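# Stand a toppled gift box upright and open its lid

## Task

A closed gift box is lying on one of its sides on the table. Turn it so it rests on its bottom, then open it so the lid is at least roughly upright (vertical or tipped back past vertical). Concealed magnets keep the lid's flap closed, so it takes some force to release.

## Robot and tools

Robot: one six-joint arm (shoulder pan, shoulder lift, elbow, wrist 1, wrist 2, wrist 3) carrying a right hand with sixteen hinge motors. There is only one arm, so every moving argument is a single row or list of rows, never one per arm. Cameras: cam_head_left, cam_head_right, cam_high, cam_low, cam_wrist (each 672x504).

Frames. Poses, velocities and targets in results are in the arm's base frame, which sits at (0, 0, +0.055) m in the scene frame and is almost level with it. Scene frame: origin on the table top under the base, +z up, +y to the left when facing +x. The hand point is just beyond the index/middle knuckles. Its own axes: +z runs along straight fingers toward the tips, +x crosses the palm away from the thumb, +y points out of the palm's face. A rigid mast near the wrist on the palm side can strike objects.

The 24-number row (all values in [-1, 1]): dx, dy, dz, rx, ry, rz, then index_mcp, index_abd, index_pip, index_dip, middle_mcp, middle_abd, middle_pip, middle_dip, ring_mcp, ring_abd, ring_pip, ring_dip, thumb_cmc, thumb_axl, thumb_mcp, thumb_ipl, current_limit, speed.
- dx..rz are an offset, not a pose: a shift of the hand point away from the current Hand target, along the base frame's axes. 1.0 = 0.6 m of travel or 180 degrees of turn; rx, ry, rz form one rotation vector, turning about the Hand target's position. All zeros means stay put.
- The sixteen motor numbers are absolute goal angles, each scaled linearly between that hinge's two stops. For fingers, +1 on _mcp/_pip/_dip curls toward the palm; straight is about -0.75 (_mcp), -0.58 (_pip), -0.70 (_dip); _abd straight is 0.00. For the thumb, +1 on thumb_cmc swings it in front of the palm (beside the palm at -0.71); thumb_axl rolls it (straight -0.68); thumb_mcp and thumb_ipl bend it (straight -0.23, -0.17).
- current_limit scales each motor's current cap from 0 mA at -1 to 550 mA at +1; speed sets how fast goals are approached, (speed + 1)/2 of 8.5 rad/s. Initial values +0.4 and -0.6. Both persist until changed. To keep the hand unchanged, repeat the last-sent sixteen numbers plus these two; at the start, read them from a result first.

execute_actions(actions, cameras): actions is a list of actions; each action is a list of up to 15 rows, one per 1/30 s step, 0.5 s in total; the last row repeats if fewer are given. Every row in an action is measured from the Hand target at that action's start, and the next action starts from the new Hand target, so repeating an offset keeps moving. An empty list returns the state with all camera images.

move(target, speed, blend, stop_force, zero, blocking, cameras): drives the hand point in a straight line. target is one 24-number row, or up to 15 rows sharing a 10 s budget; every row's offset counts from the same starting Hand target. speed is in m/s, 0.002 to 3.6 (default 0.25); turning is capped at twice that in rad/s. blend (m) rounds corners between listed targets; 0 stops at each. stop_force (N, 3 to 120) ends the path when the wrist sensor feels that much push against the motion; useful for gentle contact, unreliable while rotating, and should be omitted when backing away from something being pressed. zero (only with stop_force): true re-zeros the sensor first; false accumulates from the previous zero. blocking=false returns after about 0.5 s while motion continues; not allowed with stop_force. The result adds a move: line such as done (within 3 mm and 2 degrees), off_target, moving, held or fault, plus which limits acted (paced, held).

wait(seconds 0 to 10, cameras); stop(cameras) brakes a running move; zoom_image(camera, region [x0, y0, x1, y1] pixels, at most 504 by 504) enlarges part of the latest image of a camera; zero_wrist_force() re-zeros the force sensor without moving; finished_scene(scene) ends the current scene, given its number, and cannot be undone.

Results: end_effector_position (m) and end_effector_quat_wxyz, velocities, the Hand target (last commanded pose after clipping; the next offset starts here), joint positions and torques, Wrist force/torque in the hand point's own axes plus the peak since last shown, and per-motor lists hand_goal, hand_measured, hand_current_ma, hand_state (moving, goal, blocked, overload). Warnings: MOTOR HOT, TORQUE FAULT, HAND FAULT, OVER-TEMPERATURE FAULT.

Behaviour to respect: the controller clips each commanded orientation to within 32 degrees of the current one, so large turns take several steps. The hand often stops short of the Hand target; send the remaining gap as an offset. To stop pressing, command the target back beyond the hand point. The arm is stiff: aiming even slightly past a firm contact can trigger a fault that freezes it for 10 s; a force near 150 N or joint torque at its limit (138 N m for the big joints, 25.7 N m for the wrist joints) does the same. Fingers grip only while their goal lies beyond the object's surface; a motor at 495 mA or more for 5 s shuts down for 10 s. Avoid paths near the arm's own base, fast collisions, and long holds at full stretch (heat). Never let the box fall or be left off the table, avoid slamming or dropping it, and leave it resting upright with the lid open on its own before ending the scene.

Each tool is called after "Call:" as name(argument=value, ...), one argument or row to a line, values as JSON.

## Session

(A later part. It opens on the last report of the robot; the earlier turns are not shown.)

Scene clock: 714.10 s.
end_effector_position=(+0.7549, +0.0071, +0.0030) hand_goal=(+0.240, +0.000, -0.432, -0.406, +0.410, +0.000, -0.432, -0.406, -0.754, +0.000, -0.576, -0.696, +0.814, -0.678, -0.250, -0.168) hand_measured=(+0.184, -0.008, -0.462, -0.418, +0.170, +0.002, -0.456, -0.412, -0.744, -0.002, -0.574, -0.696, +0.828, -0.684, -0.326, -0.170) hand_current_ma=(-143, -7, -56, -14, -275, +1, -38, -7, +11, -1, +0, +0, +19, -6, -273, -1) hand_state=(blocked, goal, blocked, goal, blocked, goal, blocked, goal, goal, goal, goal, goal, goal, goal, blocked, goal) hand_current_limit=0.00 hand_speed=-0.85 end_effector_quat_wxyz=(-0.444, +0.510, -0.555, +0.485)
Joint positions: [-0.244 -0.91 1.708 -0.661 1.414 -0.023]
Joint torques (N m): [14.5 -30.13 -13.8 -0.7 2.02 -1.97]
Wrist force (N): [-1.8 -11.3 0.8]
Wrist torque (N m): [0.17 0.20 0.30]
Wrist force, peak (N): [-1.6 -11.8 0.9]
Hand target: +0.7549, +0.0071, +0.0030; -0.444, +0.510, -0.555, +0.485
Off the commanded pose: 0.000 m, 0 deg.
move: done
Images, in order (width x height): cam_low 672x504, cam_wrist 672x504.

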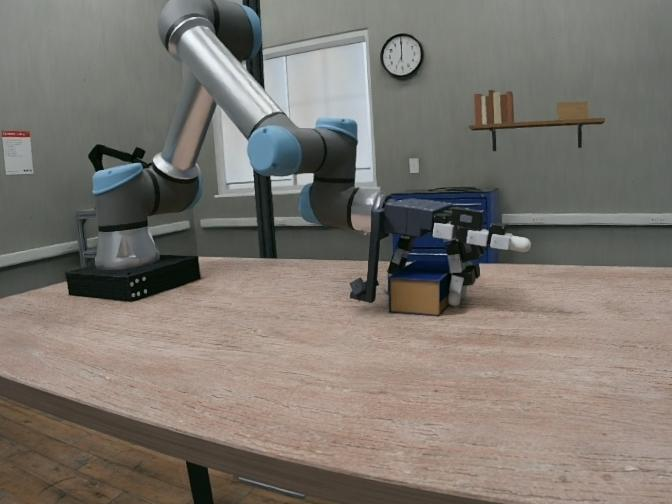

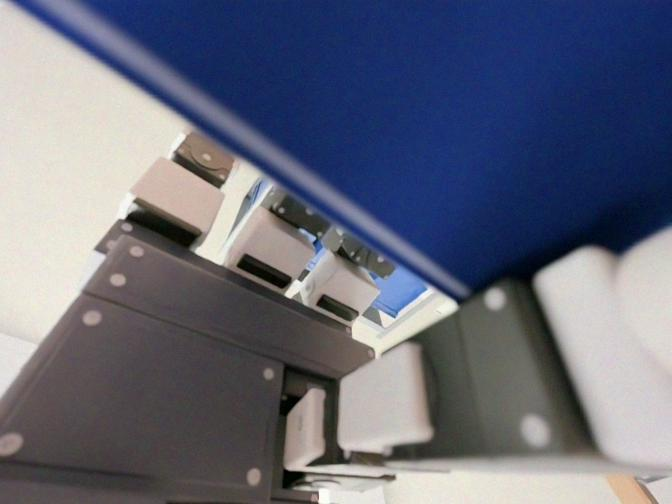

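Call:
move(
  target=[
    [0,0,0.004,0,0,0,0.2,0,-0.431,-0.3,0.5,0,-0.4,-0.35,-0.754,0,-0.576,-0.696,0.814,-0.678,-0.1,-0.168,0.4,-0.9],
    [0,0,0.004,0,0,0,0.068,0,-0.285,-0.043,0.5,0,-0.4,-0.35,-0.754,0,-0.576,-0.696,0.814,-0.678,-0.1,-0.168,0.4,-0.9],
  ],
  speed=0.03,
  cameras=["cam_low","cam_wrist"],
)

Call:
zoom_image(
  camera="cam_low",
  region=[330, 200, 530, 320],
)

Scene clock: 720.10 s.
end_effector_position=(+0.7549, +0.0071, +0.0054) hand_goal=(+0.068, +0.000, -0.286, -0.044, +0.500, +0.000, -0.400, -0.350, -0.754, +0.000, -0.576, -0.696, +0.814, -0.678, -0.100, -0.168) hand_measured=(+0.024, -0.002, -0.348, -0.126, +0.170, +0.002, -0.458, -0.402, -0.744, -0.002, -0.574, -0.696, +0.818, -0.686, -0.316, -0.170) hand_current_ma=(-99, -2, -148, -231, -385, +1, -135, -118, +11, -1, +0, +0, +4, -9, -385, -3) hand_state=(blocked, goal, blocked, blocked, blocked, goal, blocked, blocked, goal, goal, goal, goal, goal, goal, blocked, goal) hand_current_limit=0.40 hand_speed=-0.90 end_effector_quat_wxyz=(-0.444, +0.510, -0.555, +0.485)
Joint positions: [-0.244 -0.914 1.707 -0.656 1.414 -0.023]
Joint torques (N m): [13.05 -56.71 -25.83 0.22 1.54 -1.7]
Wrist force (N): [-1.8 -0.4 1.2]
Wrist torque (N m): [0.29 0.23 0.27]
Wrist force, peak (N): [-1.7 -12.0 1.0]
Hand target: +0.7549, +0.0071, +0.0054; -0.444, +0.510, -0.555, +0.485
Off the commanded pose: 0.000 m, 0 deg.
move: done
Images, in order (width x height): cam_low 672x504, cam_wrist 672x504.

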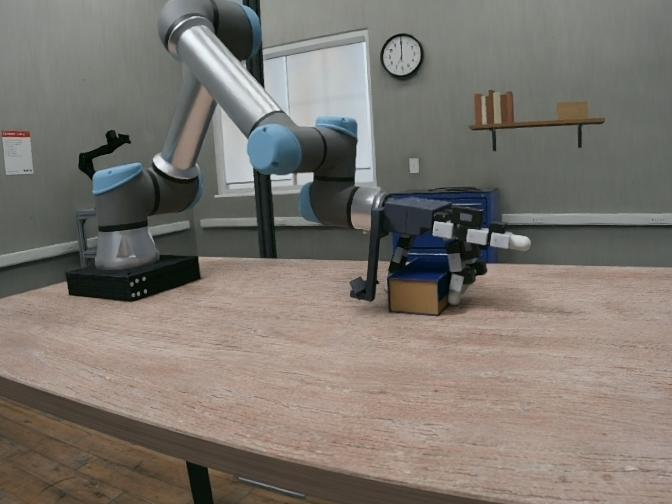

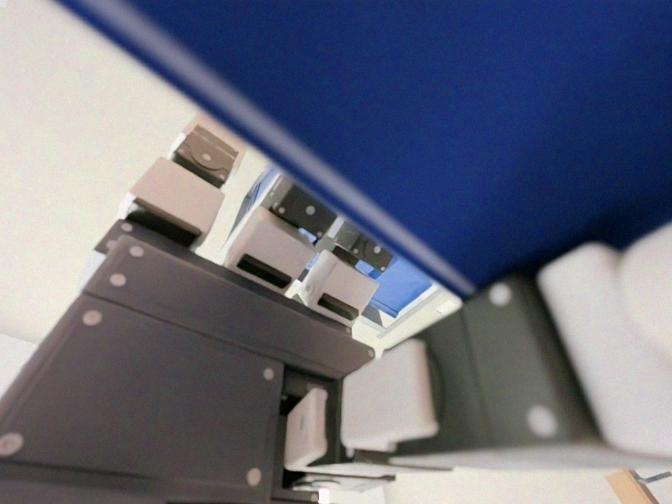

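Scaled by 2.520 from the camera's 672x504 image, which has a finer 960x720 frame.

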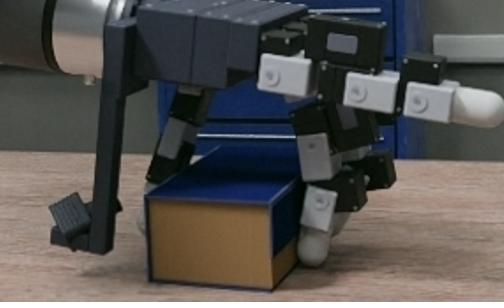

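Call:
move(
  target=[0,0,0,0,0,0,-0.1,0,-0.066,0.2,0.5,0,-0.4,-0.35,-0.754,0,-0.576,-0.696,0.814,-0.678,-0.1,-0.168,0.6,-0.92],
  cameras=["cam_low","cam_wrist"],
)

Call:
zoom_image(
  camera="cam_low",
  region=[330, 200, 530, 320],
)

Scene clock: 723.53 s.
end_effector_position=(+0.7549, +0.0071, +0.0054) hand_goal=(-0.100, +0.000, -0.066, +0.200, +0.500, +0.000, -0.400, -0.350, -0.754, +0.000, -0.576, -0.696, +0.814, -0.678, -0.100, -0.168) hand_measured=(-0.144, +0.000, -0.162, +0.118, +0.170, +0.002, -0.458, -0.398, -0.744, -0.002, -0.574, -0.696, +0.818, -0.686, -0.316, -0.172) hand_current_ma=(-99, +0, -277, -230, -440, +1, -138, -106, +11, -1, +0, +0, +4, -9, -440, -5) hand_state=(blocked, goal, blocked, blocked, blocked, goal, blocked, blocked, goal, goal, goal, goal, goal, goal, blocked, goal) hand_current_limit=0.60 hand_speed=-0.92 end_effector_quat_wxyz=(-0.444, +0.510, -0.555, +0.485)
Joint positions: [-0.244 -0.914 1.707 -0.656 1.414 -0.023]
Joint torques (N m): [11.26 -48.75 -21.12 -0.11 1.61 -1.53]
Wrist force (N): [-1.4 0.1 1.4]
Wrist torque (N m): [0.39 0.21 0.30]
Wrist force, peak (N): [-1.7 -1.2 1.7]
Hand target: +0.7549, +0.0071, +0.0054; -0.444, +0.510, -0.555, +0.485
Off the commanded pose: 0.000 m, 0 deg.
move: done
Images, in order (width x height): cam_low 672x504, cam_wrist 672x504.

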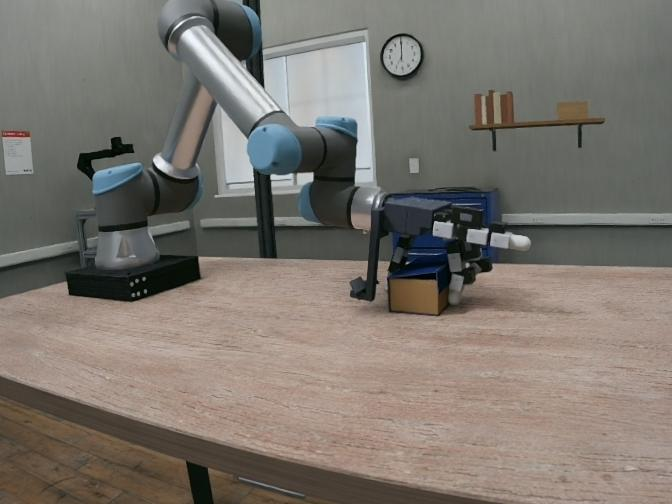

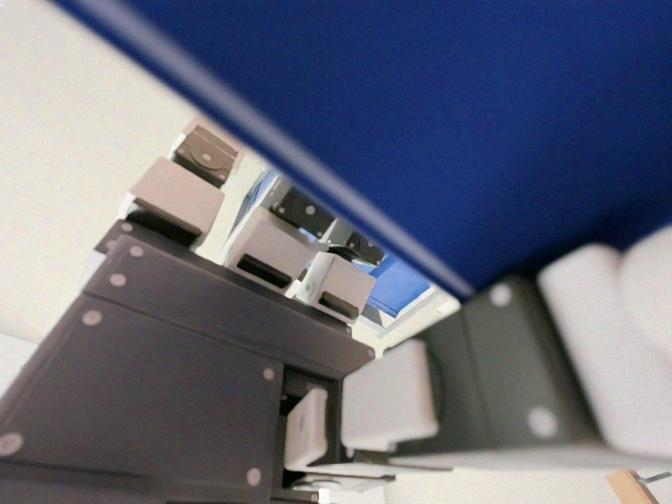

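Scaled by 2.520 from the camera's 672x504 image, which has a finer 960x720 frame.

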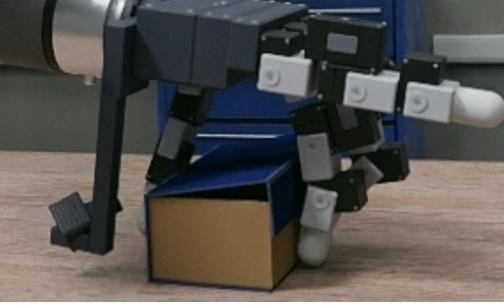

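Call:
move(
  target=[0,0,0,0,0,0,-0.42,0,0.2,0.5,0.5,0,-0.4,-0.35,-0.754,0,-0.576,-0.696,0.814,-0.678,-0.1,-0.168,0.4,-0.92],
  cameras=["cam_low","cam_high","cam_wrist"],
)

Call:
zoom_image(
  camera="cam_low",
  region=[330, 200, 530, 320],
)

Scene clock: 730.10 s.
end_effector_position=(+0.7549, +0.0071, +0.0054) hand_goal=(-0.420, +0.000, +0.200, +0.500, +0.500, +0.000, -0.400, -0.350, -0.754, +0.000, -0.576, -0.696, +0.814, -0.678, -0.100, -0.168) hand_measured=(-0.422, +0.000, +0.172, +0.478, +0.170, +0.002, -0.468, -0.398, -0.744, -0.002, -0.574, -0.696, +0.812, -0.686, -0.308, -0.172) hand_current_ma=(-1, +0, -47, -36, -385, +1, -170, -106, +11, -1, +0, +0, -1, -10, -385, -5) hand_state=(goal, goal, blocked, blocked, blocked, goal, blocked, blocked, goal, goal, goal, goal, goal, goal, blocked, goal) hand_current_limit=0.40 hand_speed=-0.92 end_effector_quat_wxyz=(-0.444, +0.510, -0.555, +0.485)
Joint positions: [-0.244 -0.914 1.707 -0.656 1.414 -0.023]
Joint torques (N m): [9.65 -38.99 -16.31 -0.07 1.05 -1.32]
Wrist force (N): [-1.5 0.8 1.4]
Wrist torque (N m): [0.43 0.18 0.37]
Wrist force, peak (N): [-2.2 -0.7 1.4]
Hand target: +0.7549, +0.0071, +0.0054; -0.444, +0.510, -0.555, +0.485
Off the commanded pose: 0.000 m, 0 deg.
move: done
Images, in order (width x height): cam_high 672x504, cam_low 672x504, cam_wrist 672x504.

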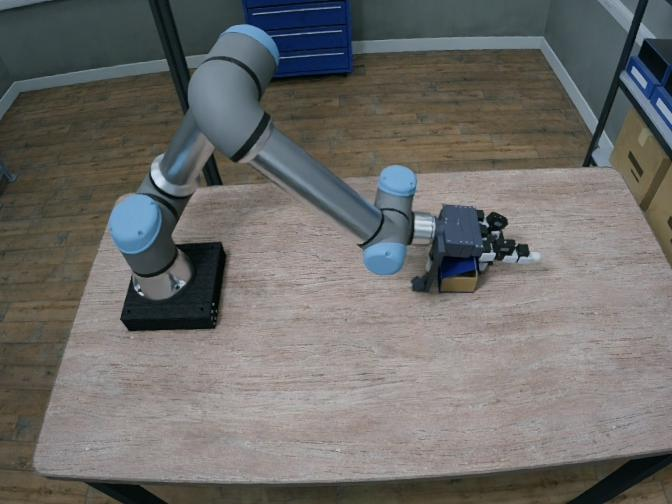

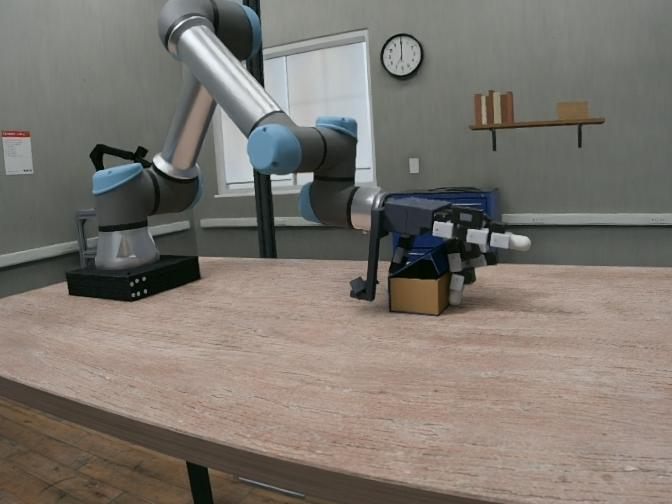

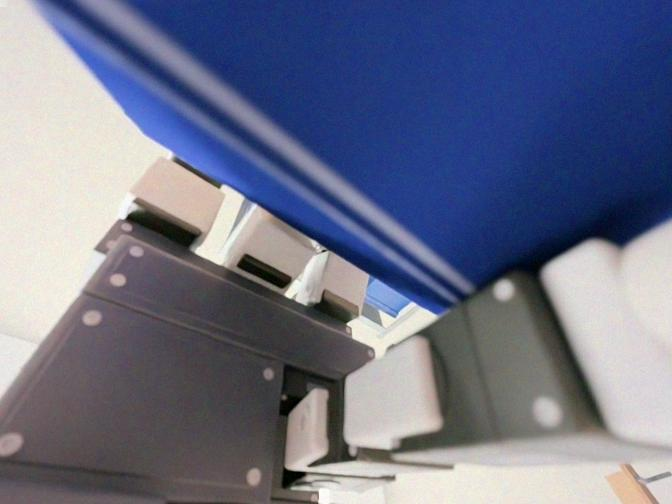

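Scaled by 2.520 from the camera's 672x504 image, which has a finer 960x720 frame.

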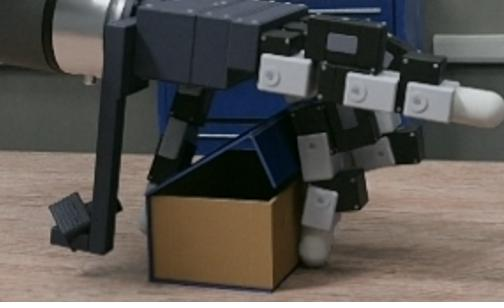

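Call:
move(
  target=[
    [0,0,0,0,0,0,-0.42,0,0.2,0.5,-0.4,0,-0.4,-0.35,-0.754,0,-0.576,-0.696,0.814,-0.678,-0.6,-0.168,0.4,-0.7],
    [0,0,0,0,0,0,-0.42,0,0.2,0.5,-0.6,0,-0.576,-0.696,-0.754,0,-0.576,-0.696,-0.65,-0.678,-0.6,-0.168,0.4,-0.4],
    [-0.0174,0.0015,0.044,0,0,0,-0.42,0,0.2,0.5,-0.6,0,-0.576,-0.696,-0.754,0,-0.576,-0.696,-0.65,-0.678,-0.6,-0.168,0.4,-0.4],
    [-0.0541,0.0047,0.0877,0,0,0,-0.42,0,0.2,0.5,-0.6,0,-0.576,-0.696,-0.754,0,-0.576,-0.696,-0.65,-0.678,-0.6,-0.168,0.4,-0.4],
  ],
  speed=0.05,
  blend=[0,0,0.01,0],
  cameras=["cam_low","cam_high","cam_head_left"],
)

Call:
zoom_image(
  camera="cam_low",
  region=[330, 200, 530, 320],
)

Scene clock: 749.13 s.
end_effector_position=(+0.7224, +0.0099, +0.0580) hand_goal=(-0.420, +0.000, +0.200, +0.500, -0.600, +0.000, -0.576, -0.696, -0.754, +0.000, -0.576, -0.696, -0.650, -0.678, -0.600, -0.168) hand_measured=(-0.416, +0.000, +0.198, +0.496, -0.582, +0.002, -0.568, -0.692, -0.744, -0.002, -0.574, -0.696, -0.630, -0.680, -0.596, -0.170) hand_current_ma=(+3, +0, -2, -3, +30, +1, +8, +2, +11, -1, +0, +0, +31, -1, +4, -1) hand_state=(goal, goal, goal, goal, goal, goal, goal, goal, goal, goal, goal, goal, goal, goal, goal, goal) hand_current_limit=0.40 hand_speed=-0.40 end_effector_quat_wxyz=(-0.444, +0.510, -0.555, +0.485)
Joint positions: [-0.255 -1.059 1.786 -0.59 1.404 -0.025]
Joint torques (N m): [-11.44 -52.05 -8.94 0.07 -2.27 -2.03]
Wrist force (N): [-1.7 0.2 1.3]
Wrist torque (N m): [0.38 0.22 0.27]
Wrist force, peak (N): [-1.9 1.1 1.6]
Hand target: +0.7224, +0.0099, +0.0580; -0.444, +0.510, -0.555, +0.485
Off the commanded pose: 0.000 m, 0 deg.
move: done
Images, in order (width x height): cam_head_left 672x504, cam_high 672x504, cam_low 672x504.

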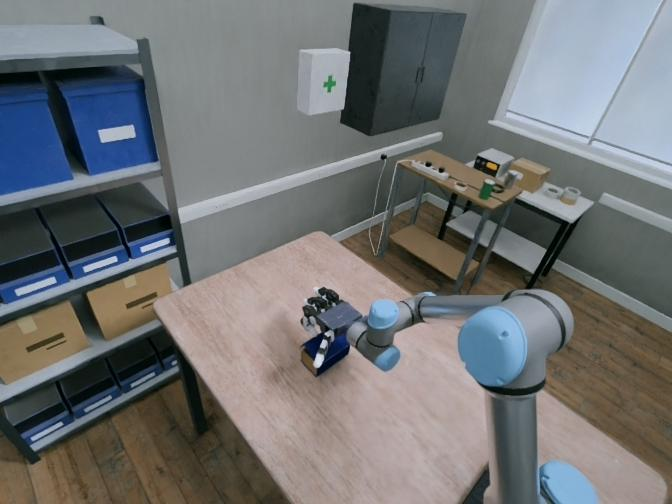

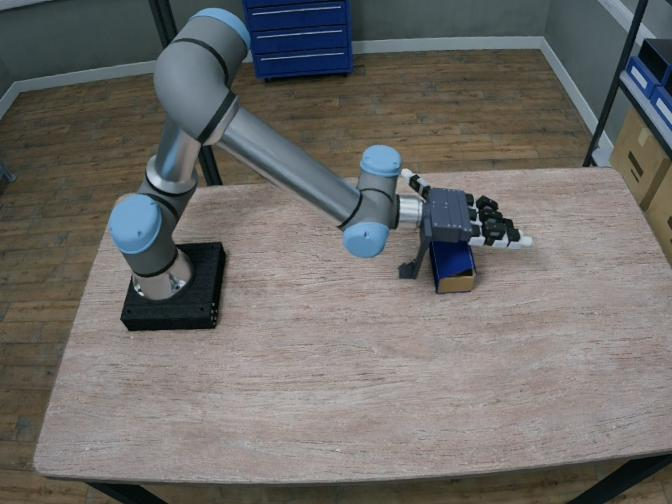

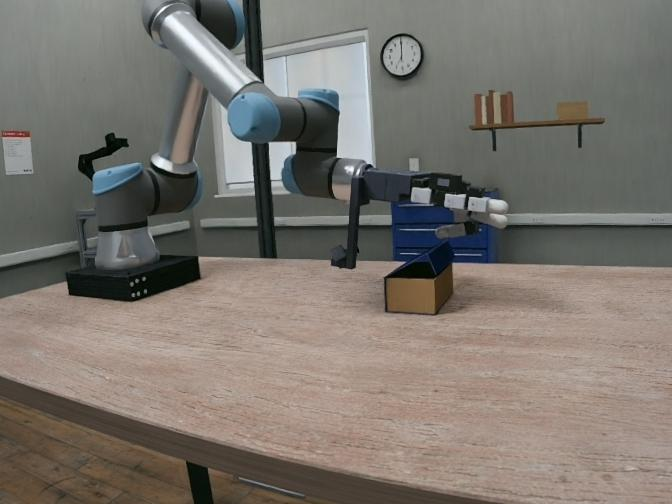

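Scaled by 2.520 from the camera's 672x504 image, which has a finer 960x720 frame.

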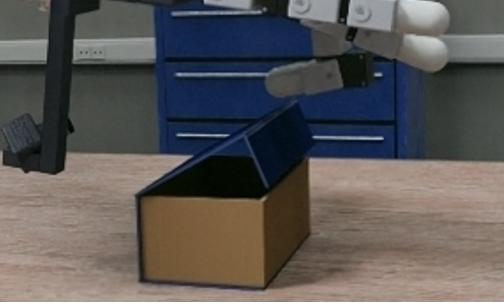

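Call:
move(
  target=[
    [0,0,0.2,0,0,0,-0.42,0,0.2,0.5,-0.6,0,-0.576,-0.696,-0.754,0,-0.576,-0.696,-0.65,-0.678,-0.6,-0.168,0.4,-0.4],
    [-0.0,-0.37,0.25,0.0317,-0.0378,0.4992,-0.754,0,-0.576,-0.696,0.479,0,0.737,0.174,0.479,0,0.737,0.174,-0.65,-0.678,-0.226,-0.168,0.4,0],
  ],
  speed=0.25,
)

Call:
move(
  target=[0,0,0,-0.0435,-0.498,0,-0.754,0,-0.576,-0.696,0.479,0,0.737,0.174,0.479,0,0.737,0.174,0.571,-0.678,-0.226,-0.168,0.4,0],
  speed=0.4,
  cameras=["all"],
)

Call:
zoom_image(
  camera="cam_high",
  region=[350, 120, 600, 320],
)

Call:
zoom_image(
  camera="cam_low",
  region=[330, 200, 530, 320],
)

Scene clock: 779.90 s.
end_effector_position=(+0.7214, -0.2115, +0.2076) hand_goal=(-0.754, +0.000, -0.576, -0.696, +0.478, +0.000, +0.736, +0.174, +0.478, +0.000, +0.736, +0.174, -0.650, -0.678, -0.226, -0.168) hand_measured=(-0.736, +0.000, -0.568, -0.692, +0.458, +0.002, +0.662, +0.160, +0.438, -0.002, +0.686, +0.166, -0.632, -0.680, -0.228, -0.170) hand_current_ma=(+28, +0, +7, +3, -32, +1, -191, -18, -90, -1, -112, -9, +28, -1, -1, -1) hand_state=(goal, goal, goal, goal, goal, goal, blocked, goal, blocked, goal, blocked, goal, goal, goal, goal, goal) hand_current_limit=0.40 hand_speed=0.00 end_effector_quat_wxyz=(-0.660, +0.742, -0.066, +0.096)
Joint positions: [-0.722 -0.331 0.035 0.066 -0.5 0.148]
Joint torques (N m): [9.71 -57.34 -29.01 -1.02 -1.65 2.15]
Wrist force (N): [-1.1 -0.5 1.4]
Wrist torque (N m): [0.40 0.18 0.24]
Wrist force, peak (N): [-1.6 1.9 1.6]
Hand target: +0.7224, -0.2121, +0.2080; -0.708, +0.705, -0.030, +0.031
Off the commanded pose: 0.001 m, 11 deg.
elbow stopped short: the move would have taken joint 3 (elbow) straighter than the controller allows.
move: off_target; target 2's new numbers were sent with the hand 0.001 m and 11 deg from that target

Scene clock: 782.50 s.
end_effector_position=(+0.7224, -0.2121, +0.2080) hand_goal=(-0.754, +0.000, -0.576, -0.696, +0.478, +0.000, +0.736, +0.174, +0.478, +0.000, +0.736, +0.174, +0.570, -0.678, -0.226, -0.168) hand_measured=(-0.752, -0.002, -0.574, -0.692, +0.458, +0.002, +0.662, +0.160, +0.438, -0.002, +0.686, +0.166, +0.564, -0.680, -0.228, -0.170) hand_current_ma=(+2, -1, +2, +2, -32, +1, -191, -18, -90, -1, -112, -9, -7, -1, -1, -1) hand_state=(goal, goal, goal, goal, goal, goal, blocked, goal, blocked, goal, blocked, goal, goal, goal, goal, goal) hand_current_limit=0.40 hand_speed=0.00 end_effector_quat_wxyz=(-0.478, +0.520, +0.479, +0.520)
Joint positions: [-0.789 -0.576 0.738 -0.164 -0.706 -1.571]
Joint torques (N m): [-10.14 -45.5 -29.73 2.63 -2.1 -2.22]
Wrist force (N): [0.4 0.2 0.0]
Wrist torque (N m): [0.26 0.46 0.24]
Wrist force, peak (N): [-1.7 -0.7 1.2]
Hand target: +0.7224, -0.2121, +0.2080; -0.478, +0.520, +0.479, +0.521
Off the commanded pose: 0.000 m, 0 deg.
move: done

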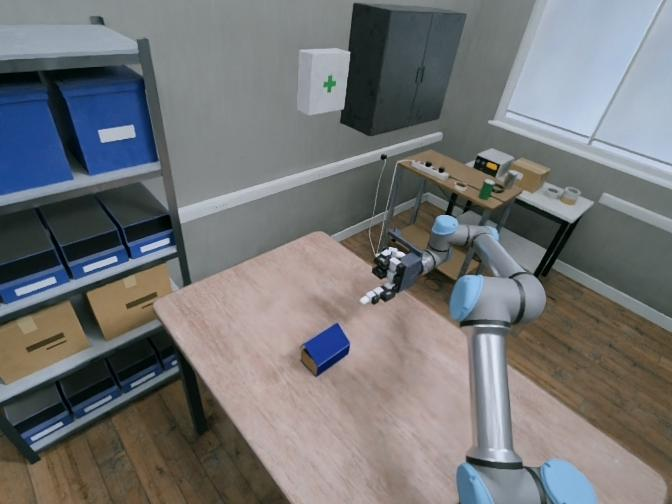

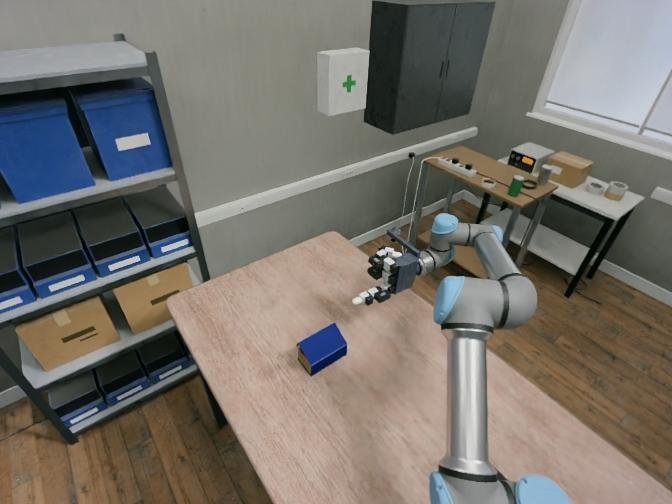

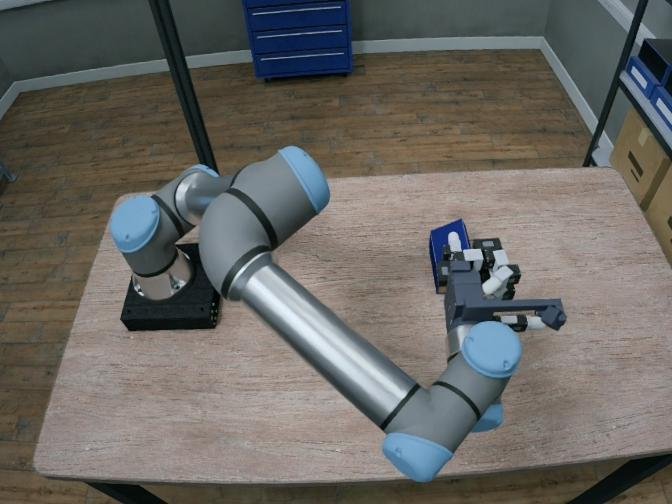

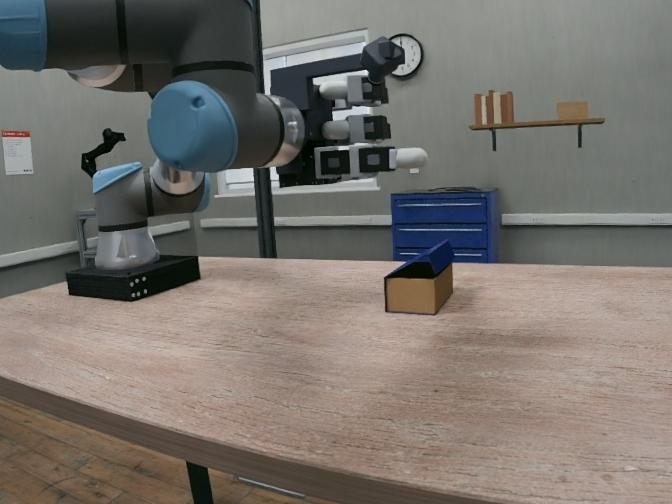

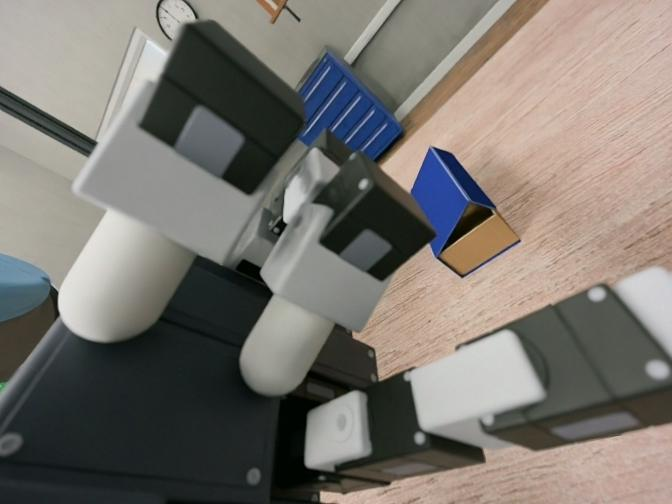

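Scaled by 2.016 from the camera's 672x504 image, which has a finer 960x720 frame.

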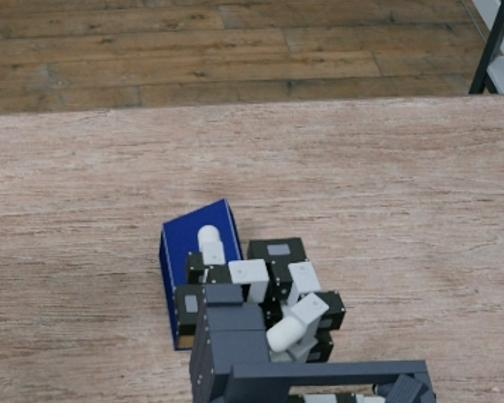

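Scaled by 2.520 from the camera's 672x504 image, which has a finer 960x720 frame.

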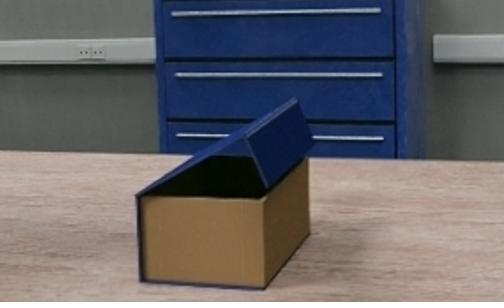

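Call:
move(
  target=[0.0527,-0.025,-0.29,0,0,0,-0.754,0,-0.576,-0.696,0.479,0,0.737,0.174,0.479,0,0.737,0.174,0.571,-0.678,-0.226,-0.168,0.4,0],
  speed=0.15,
  stop_force=8,
  cameras=["cam_low","cam_high","cam_wrist","cam_head_right"],
)

Call:
zoom_image(
  camera="cam_high",
  region=[350, 170, 600, 370],
)

Call:
zoom_image(
  camera="cam_head_right",
  region=[250, 270, 470, 420],
)

Scene clock: 804.17 s.
end_effector_position=(+0.7540, -0.2271, +0.0340) hand_goal=(-0.754, +0.000, -0.576, -0.696, +0.478, +0.000, +0.736, +0.174, +0.478, +0.000, +0.736, +0.174, +0.570, -0.678, -0.226, -0.168) hand_measured=(-0.752, -0.002, -0.574, -0.692, +0.458, +0.002, +0.662, +0.160, +0.438, -0.002, +0.686, +0.166, +0.562, -0.680, -0.228, -0.170) hand_current_ma=(+1, -1, +2, +2, -32, +1, -191, -18, -90, -1, -112, -9, -8, -1, -1, -1) hand_state=(goal, goal, goal, goal, goal, goal, blocked, goal, blocked, goal, blocked, goal, goal, goal, goal, goal) hand_current_limit=0.40 hand_speed=0.00 end_effector_quat_wxyz=(-0.478, +0.520, +0.479, +0.521)
Joint positions: [-0.774 -0.288 0.618 -0.331 -0.69 -1.571]
Joint torques (N m): [14.65 -49.85 -29.37 2.54 -1.55 -2.45]
Wrist force (N): [0.6 0.2 -0.2]
Wrist torque (N m): [0.27 0.44 0.24]
Wrist force, peak (N): [1.5 -0.1 0.0]
Hand target: +0.7540, -0.2271, +0.0340; -0.478, +0.520, +0.479, +0.521
Off the commanded pose: 0.000 m, 0 deg.
move: done
Images, in order (width x height): cam_head_right 672x504, cam_high 672x504, cam_low 672x504, cam_wrist 672x504.

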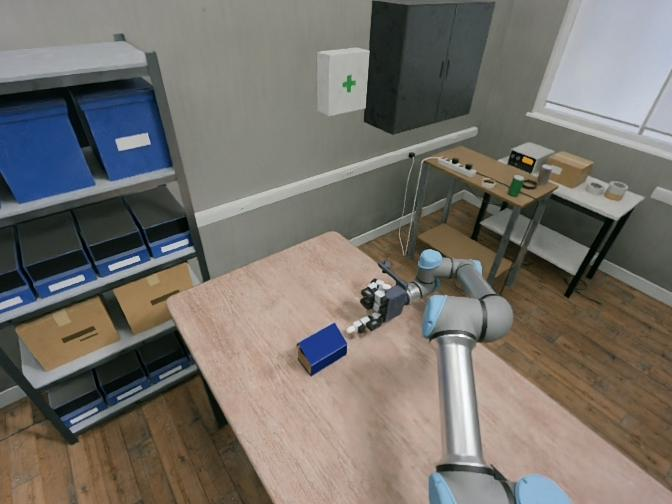

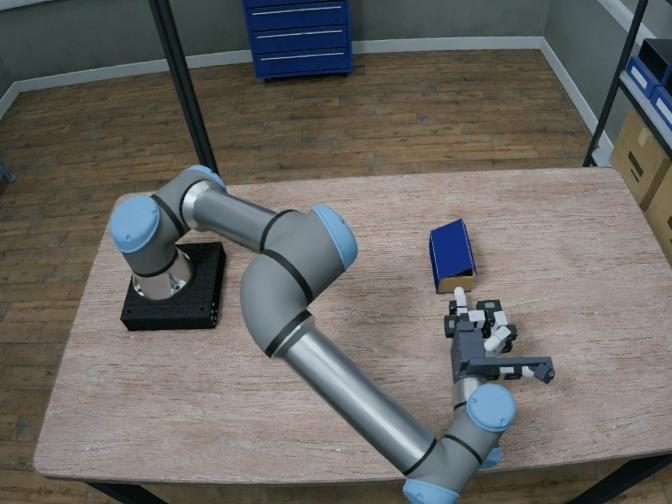

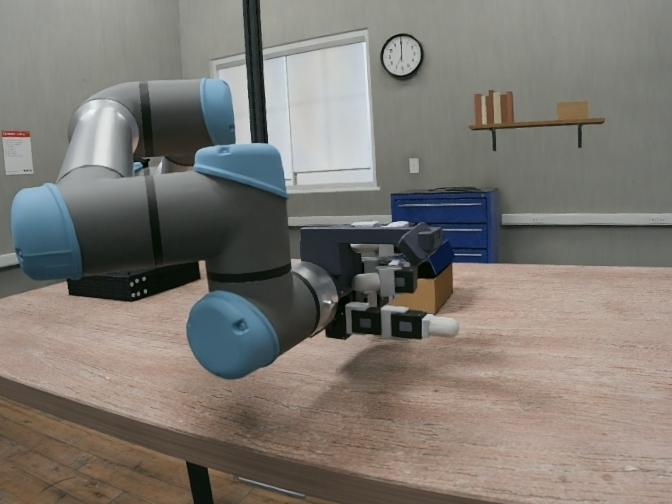

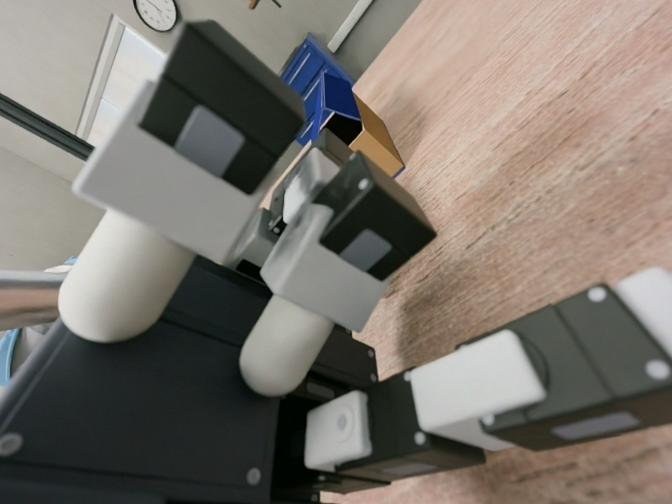

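Scaled by 2.016 from the camera's 672x504 image, which has a finer 960x720 frame.

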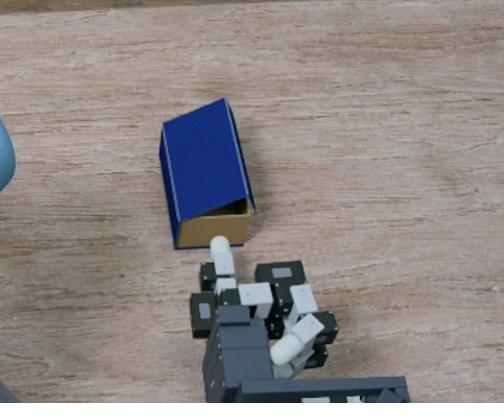

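Scaled by 2.291 from the camera's 672x504 image, which has a finer 960x720 frame.

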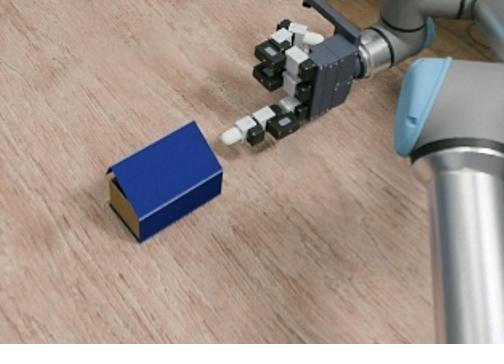

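Call:
move(
  target=[
    [0.015,0.0,0,0,0,0,-0.754,0,-0.576,-0.696,0.479,0,0.737,0.174,0.479,0,0.737,0.174,0.571,-0.678,-0.226,-0.168,0.4,0],
    [0.031,0.183,0,0,0,0,-0.754,0,-0.576,-0.696,0.479,0,0.737,0.174,0.479,0,0.737,0.174,0.571,-0.678,-0.226,-0.168,0.4,0],
  ],
  speed=0.06,
  stop_force=4,
  cameras=["cam_low","cam_high","cam_wrist"],
)

Call:
zoom_image(
  camera="cam_high",
  region=[350, 170, 600, 370],
)

Call:
zoom_image(
  camera="cam_wrist",
  region=[250, 20, 500, 270],
)

Scene clock: 814.00 s.
end_effector_position=(+0.7726, -0.1173, +0.0340) hand_goal=(-0.754, +0.000, -0.576, -0.696, +0.478, +0.000, +0.736, +0.174, +0.478, +0.000, +0.736, +0.174, +0.570, -0.678, -0.226, -0.168) hand_measured=(-0.752, -0.002, -0.574, -0.692, +0.458, +0.002, +0.662, +0.160, +0.438, -0.002, +0.686, +0.166, +0.562, -0.680, -0.228, -0.170) hand_current_ma=(+1, -1, +2, +2, -32, +1, -191, -18, -90, -1, -112, -9, -8, -1, -1, -1) hand_state=(goal, goal, goal, goal, goal, goal, blocked, goal, blocked, goal, blocked, goal, goal, goal, goal, goal) hand_current_limit=0.40 hand_speed=0.00 end_effector_quat_wxyz=(-0.478, +0.520, +0.479, +0.521)
Joint positions: [-0.648 -0.418 0.89 -0.474 -0.565 -1.571]
Joint torques (N m): [14.8 -71.64 -9.32 -0.63 1.97 1.46]
Wrist force (N): [0.6 0.4 -0.3]
Wrist torque (N m): [0.28 0.41 0.22]
Wrist force, peak (N): [0.7 0.7 -0.4]
Hand target: +0.7726, -0.1173, +0.0340; -0.478, +0.520, +0.479, +0.521
Off the commanded pose: 0.000 m, 0 deg.
move: done
Images, in order (width x height): cam_high 672x504, cam_low 672x504, cam_wrist 672x504.

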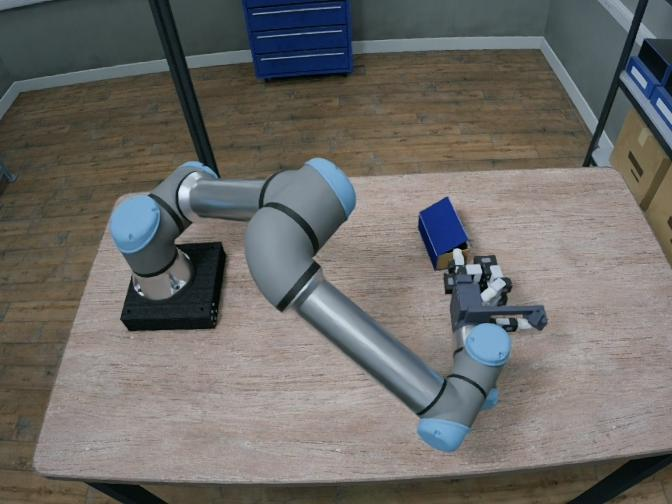

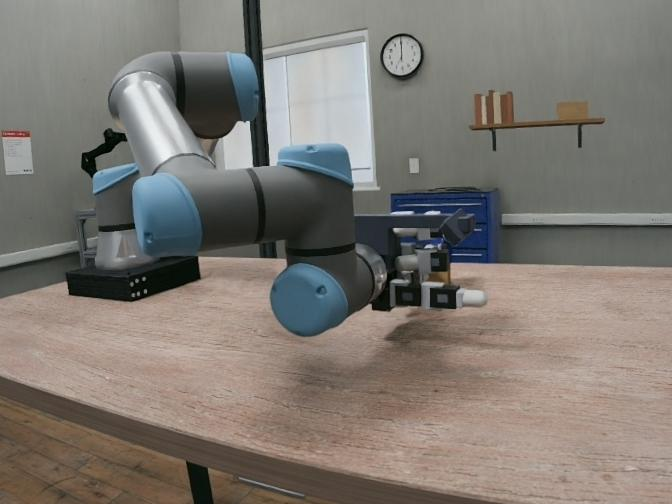

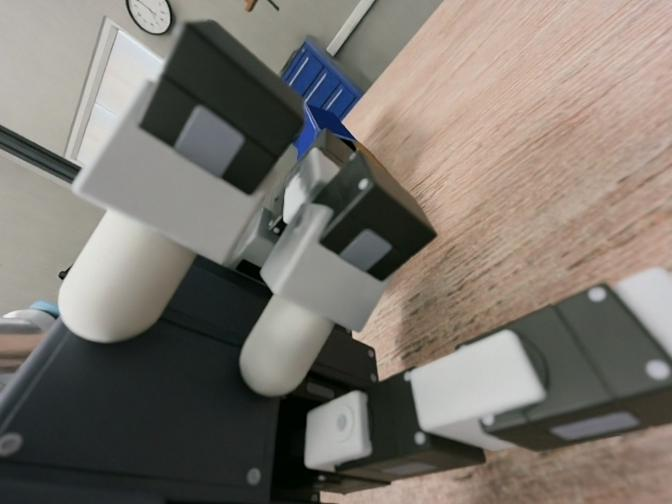

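Scaled by 2.016 from the camera's 672x504 image, which has a finer 960x720 frame.

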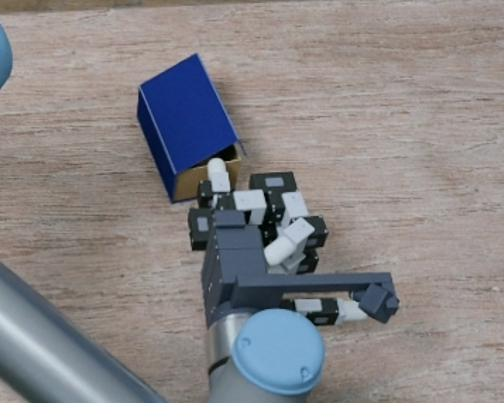

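Scaled by 2.016 from the camera's 672x504 image, which has a finer 960x720 frame.

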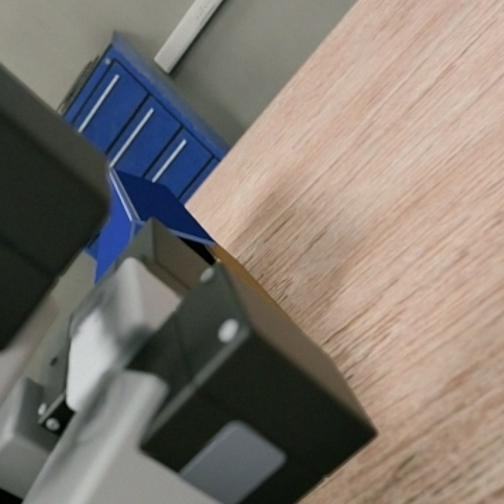

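Call:
move(
  target=[
    [-0.004,-0.05,0,0,0,0,-0.754,0,-0.576,-0.696,0.479,0,0.737,0.174,0.479,0,0.737,0.174,0.571,-0.678,-0.226,-0.168,0.4,0],
    [0.034,-0.03,0.0233,0,0,0.05,-0.754,0,-0.576,-0.696,0.479,0,0.737,0.174,0.479,0,0.737,0.174,0.571,-0.678,-0.226,-0.168,0.4,0],
  ],
  speed=0.1,
  cameras=["cam_low","cam_high","cam_wrist"],
)

Call:
zoom_image(
  camera="cam_high",
  region=[400, 180, 500, 280],
)

Call:
zoom_image(
  camera="cam_wrist",
  region=[250, 20, 500, 270],
)

Scene clock: 825.77 s.
end_effector_position=(+0.7930, -0.1353, +0.0480) hand_goal=(-0.754, +0.000, -0.576, -0.696, +0.478, +0.000, +0.736, +0.174, +0.478, +0.000, +0.736, +0.174, +0.570, -0.678, -0.226, -0.168) hand_measured=(-0.752, -0.002, -0.574, -0.692, +0.458, +0.002, +0.664, +0.160, +0.438, -0.002, +0.686, +0.166, +0.562, -0.680, -0.228, -0.170) hand_current_ma=(+1, -1, +2, +2, -32, +1, -191, -18, -90, -1, -112, -9, -8, -1, -1, -1) hand_state=(goal, goal, goal, goal, goal, goal, blocked, goal, blocked, goal, blocked, goal, goal, goal, goal, goal) hand_current_limit=0.40 hand_speed=0.00 end_effector_quat_wxyz=(+0.517, -0.481, -0.519, -0.481)
Joint positions: [-0.637 -0.189 0.372 -0.186 -0.71 -1.571]
Joint torques (N m): [15.07 -50.76 -30.19 2.66 -2.21 -2.27]
Wrist force (N): [0.7 0.2 0.1]
Wrist torque (N m): [0.24 0.41 0.26]
Wrist force, peak (N): [0.9 0.6 0.8]
Hand target: +0.7930, -0.1353, +0.0480; +0.517, -0.481, -0.519, -0.481
Off the commanded pose: 0.000 m, 0 deg.
move: done
Images, in order (width x height): cam_high 672x504, cam_low 672x504, cam_wrist 672x504.

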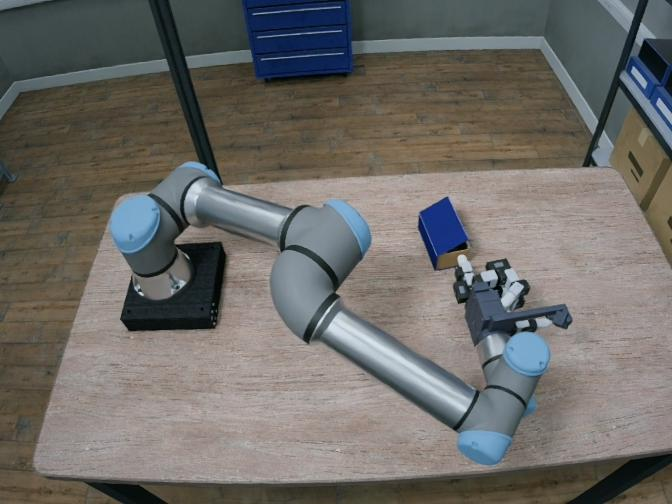

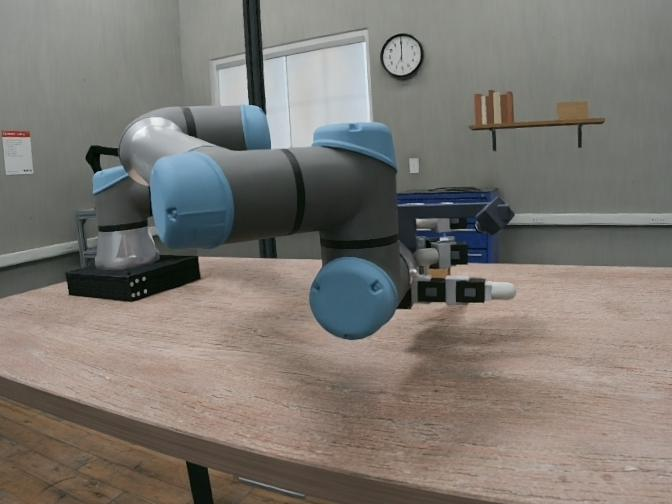

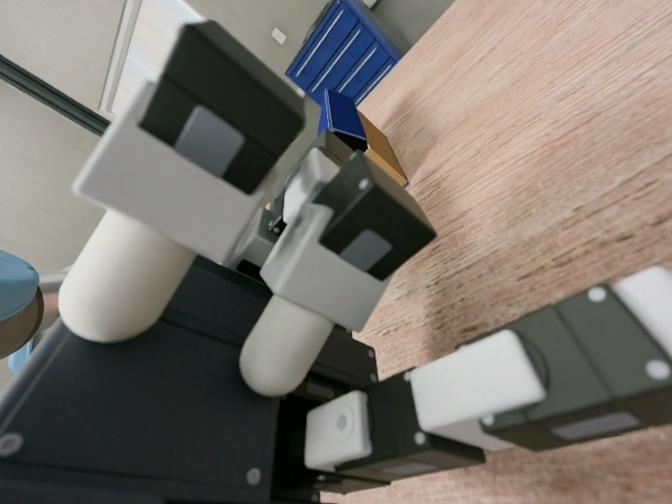

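Scaled by 5.040 from the camera's 672x504 image, which has a finer 960x720 frame.

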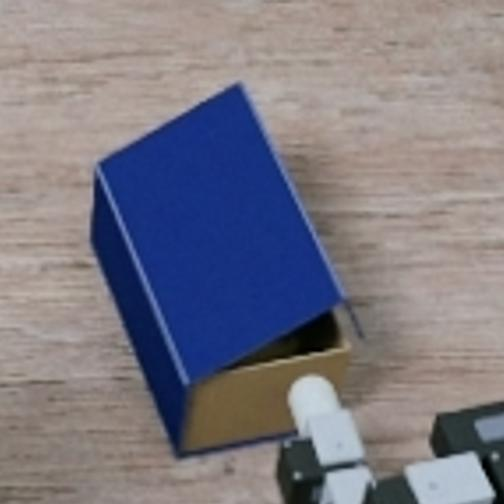

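Scaled by 2.016 from the camera's 672x504 image, which has a finer 960x720 frame.

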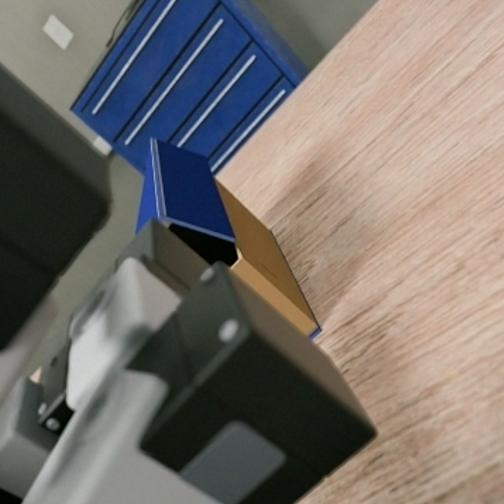

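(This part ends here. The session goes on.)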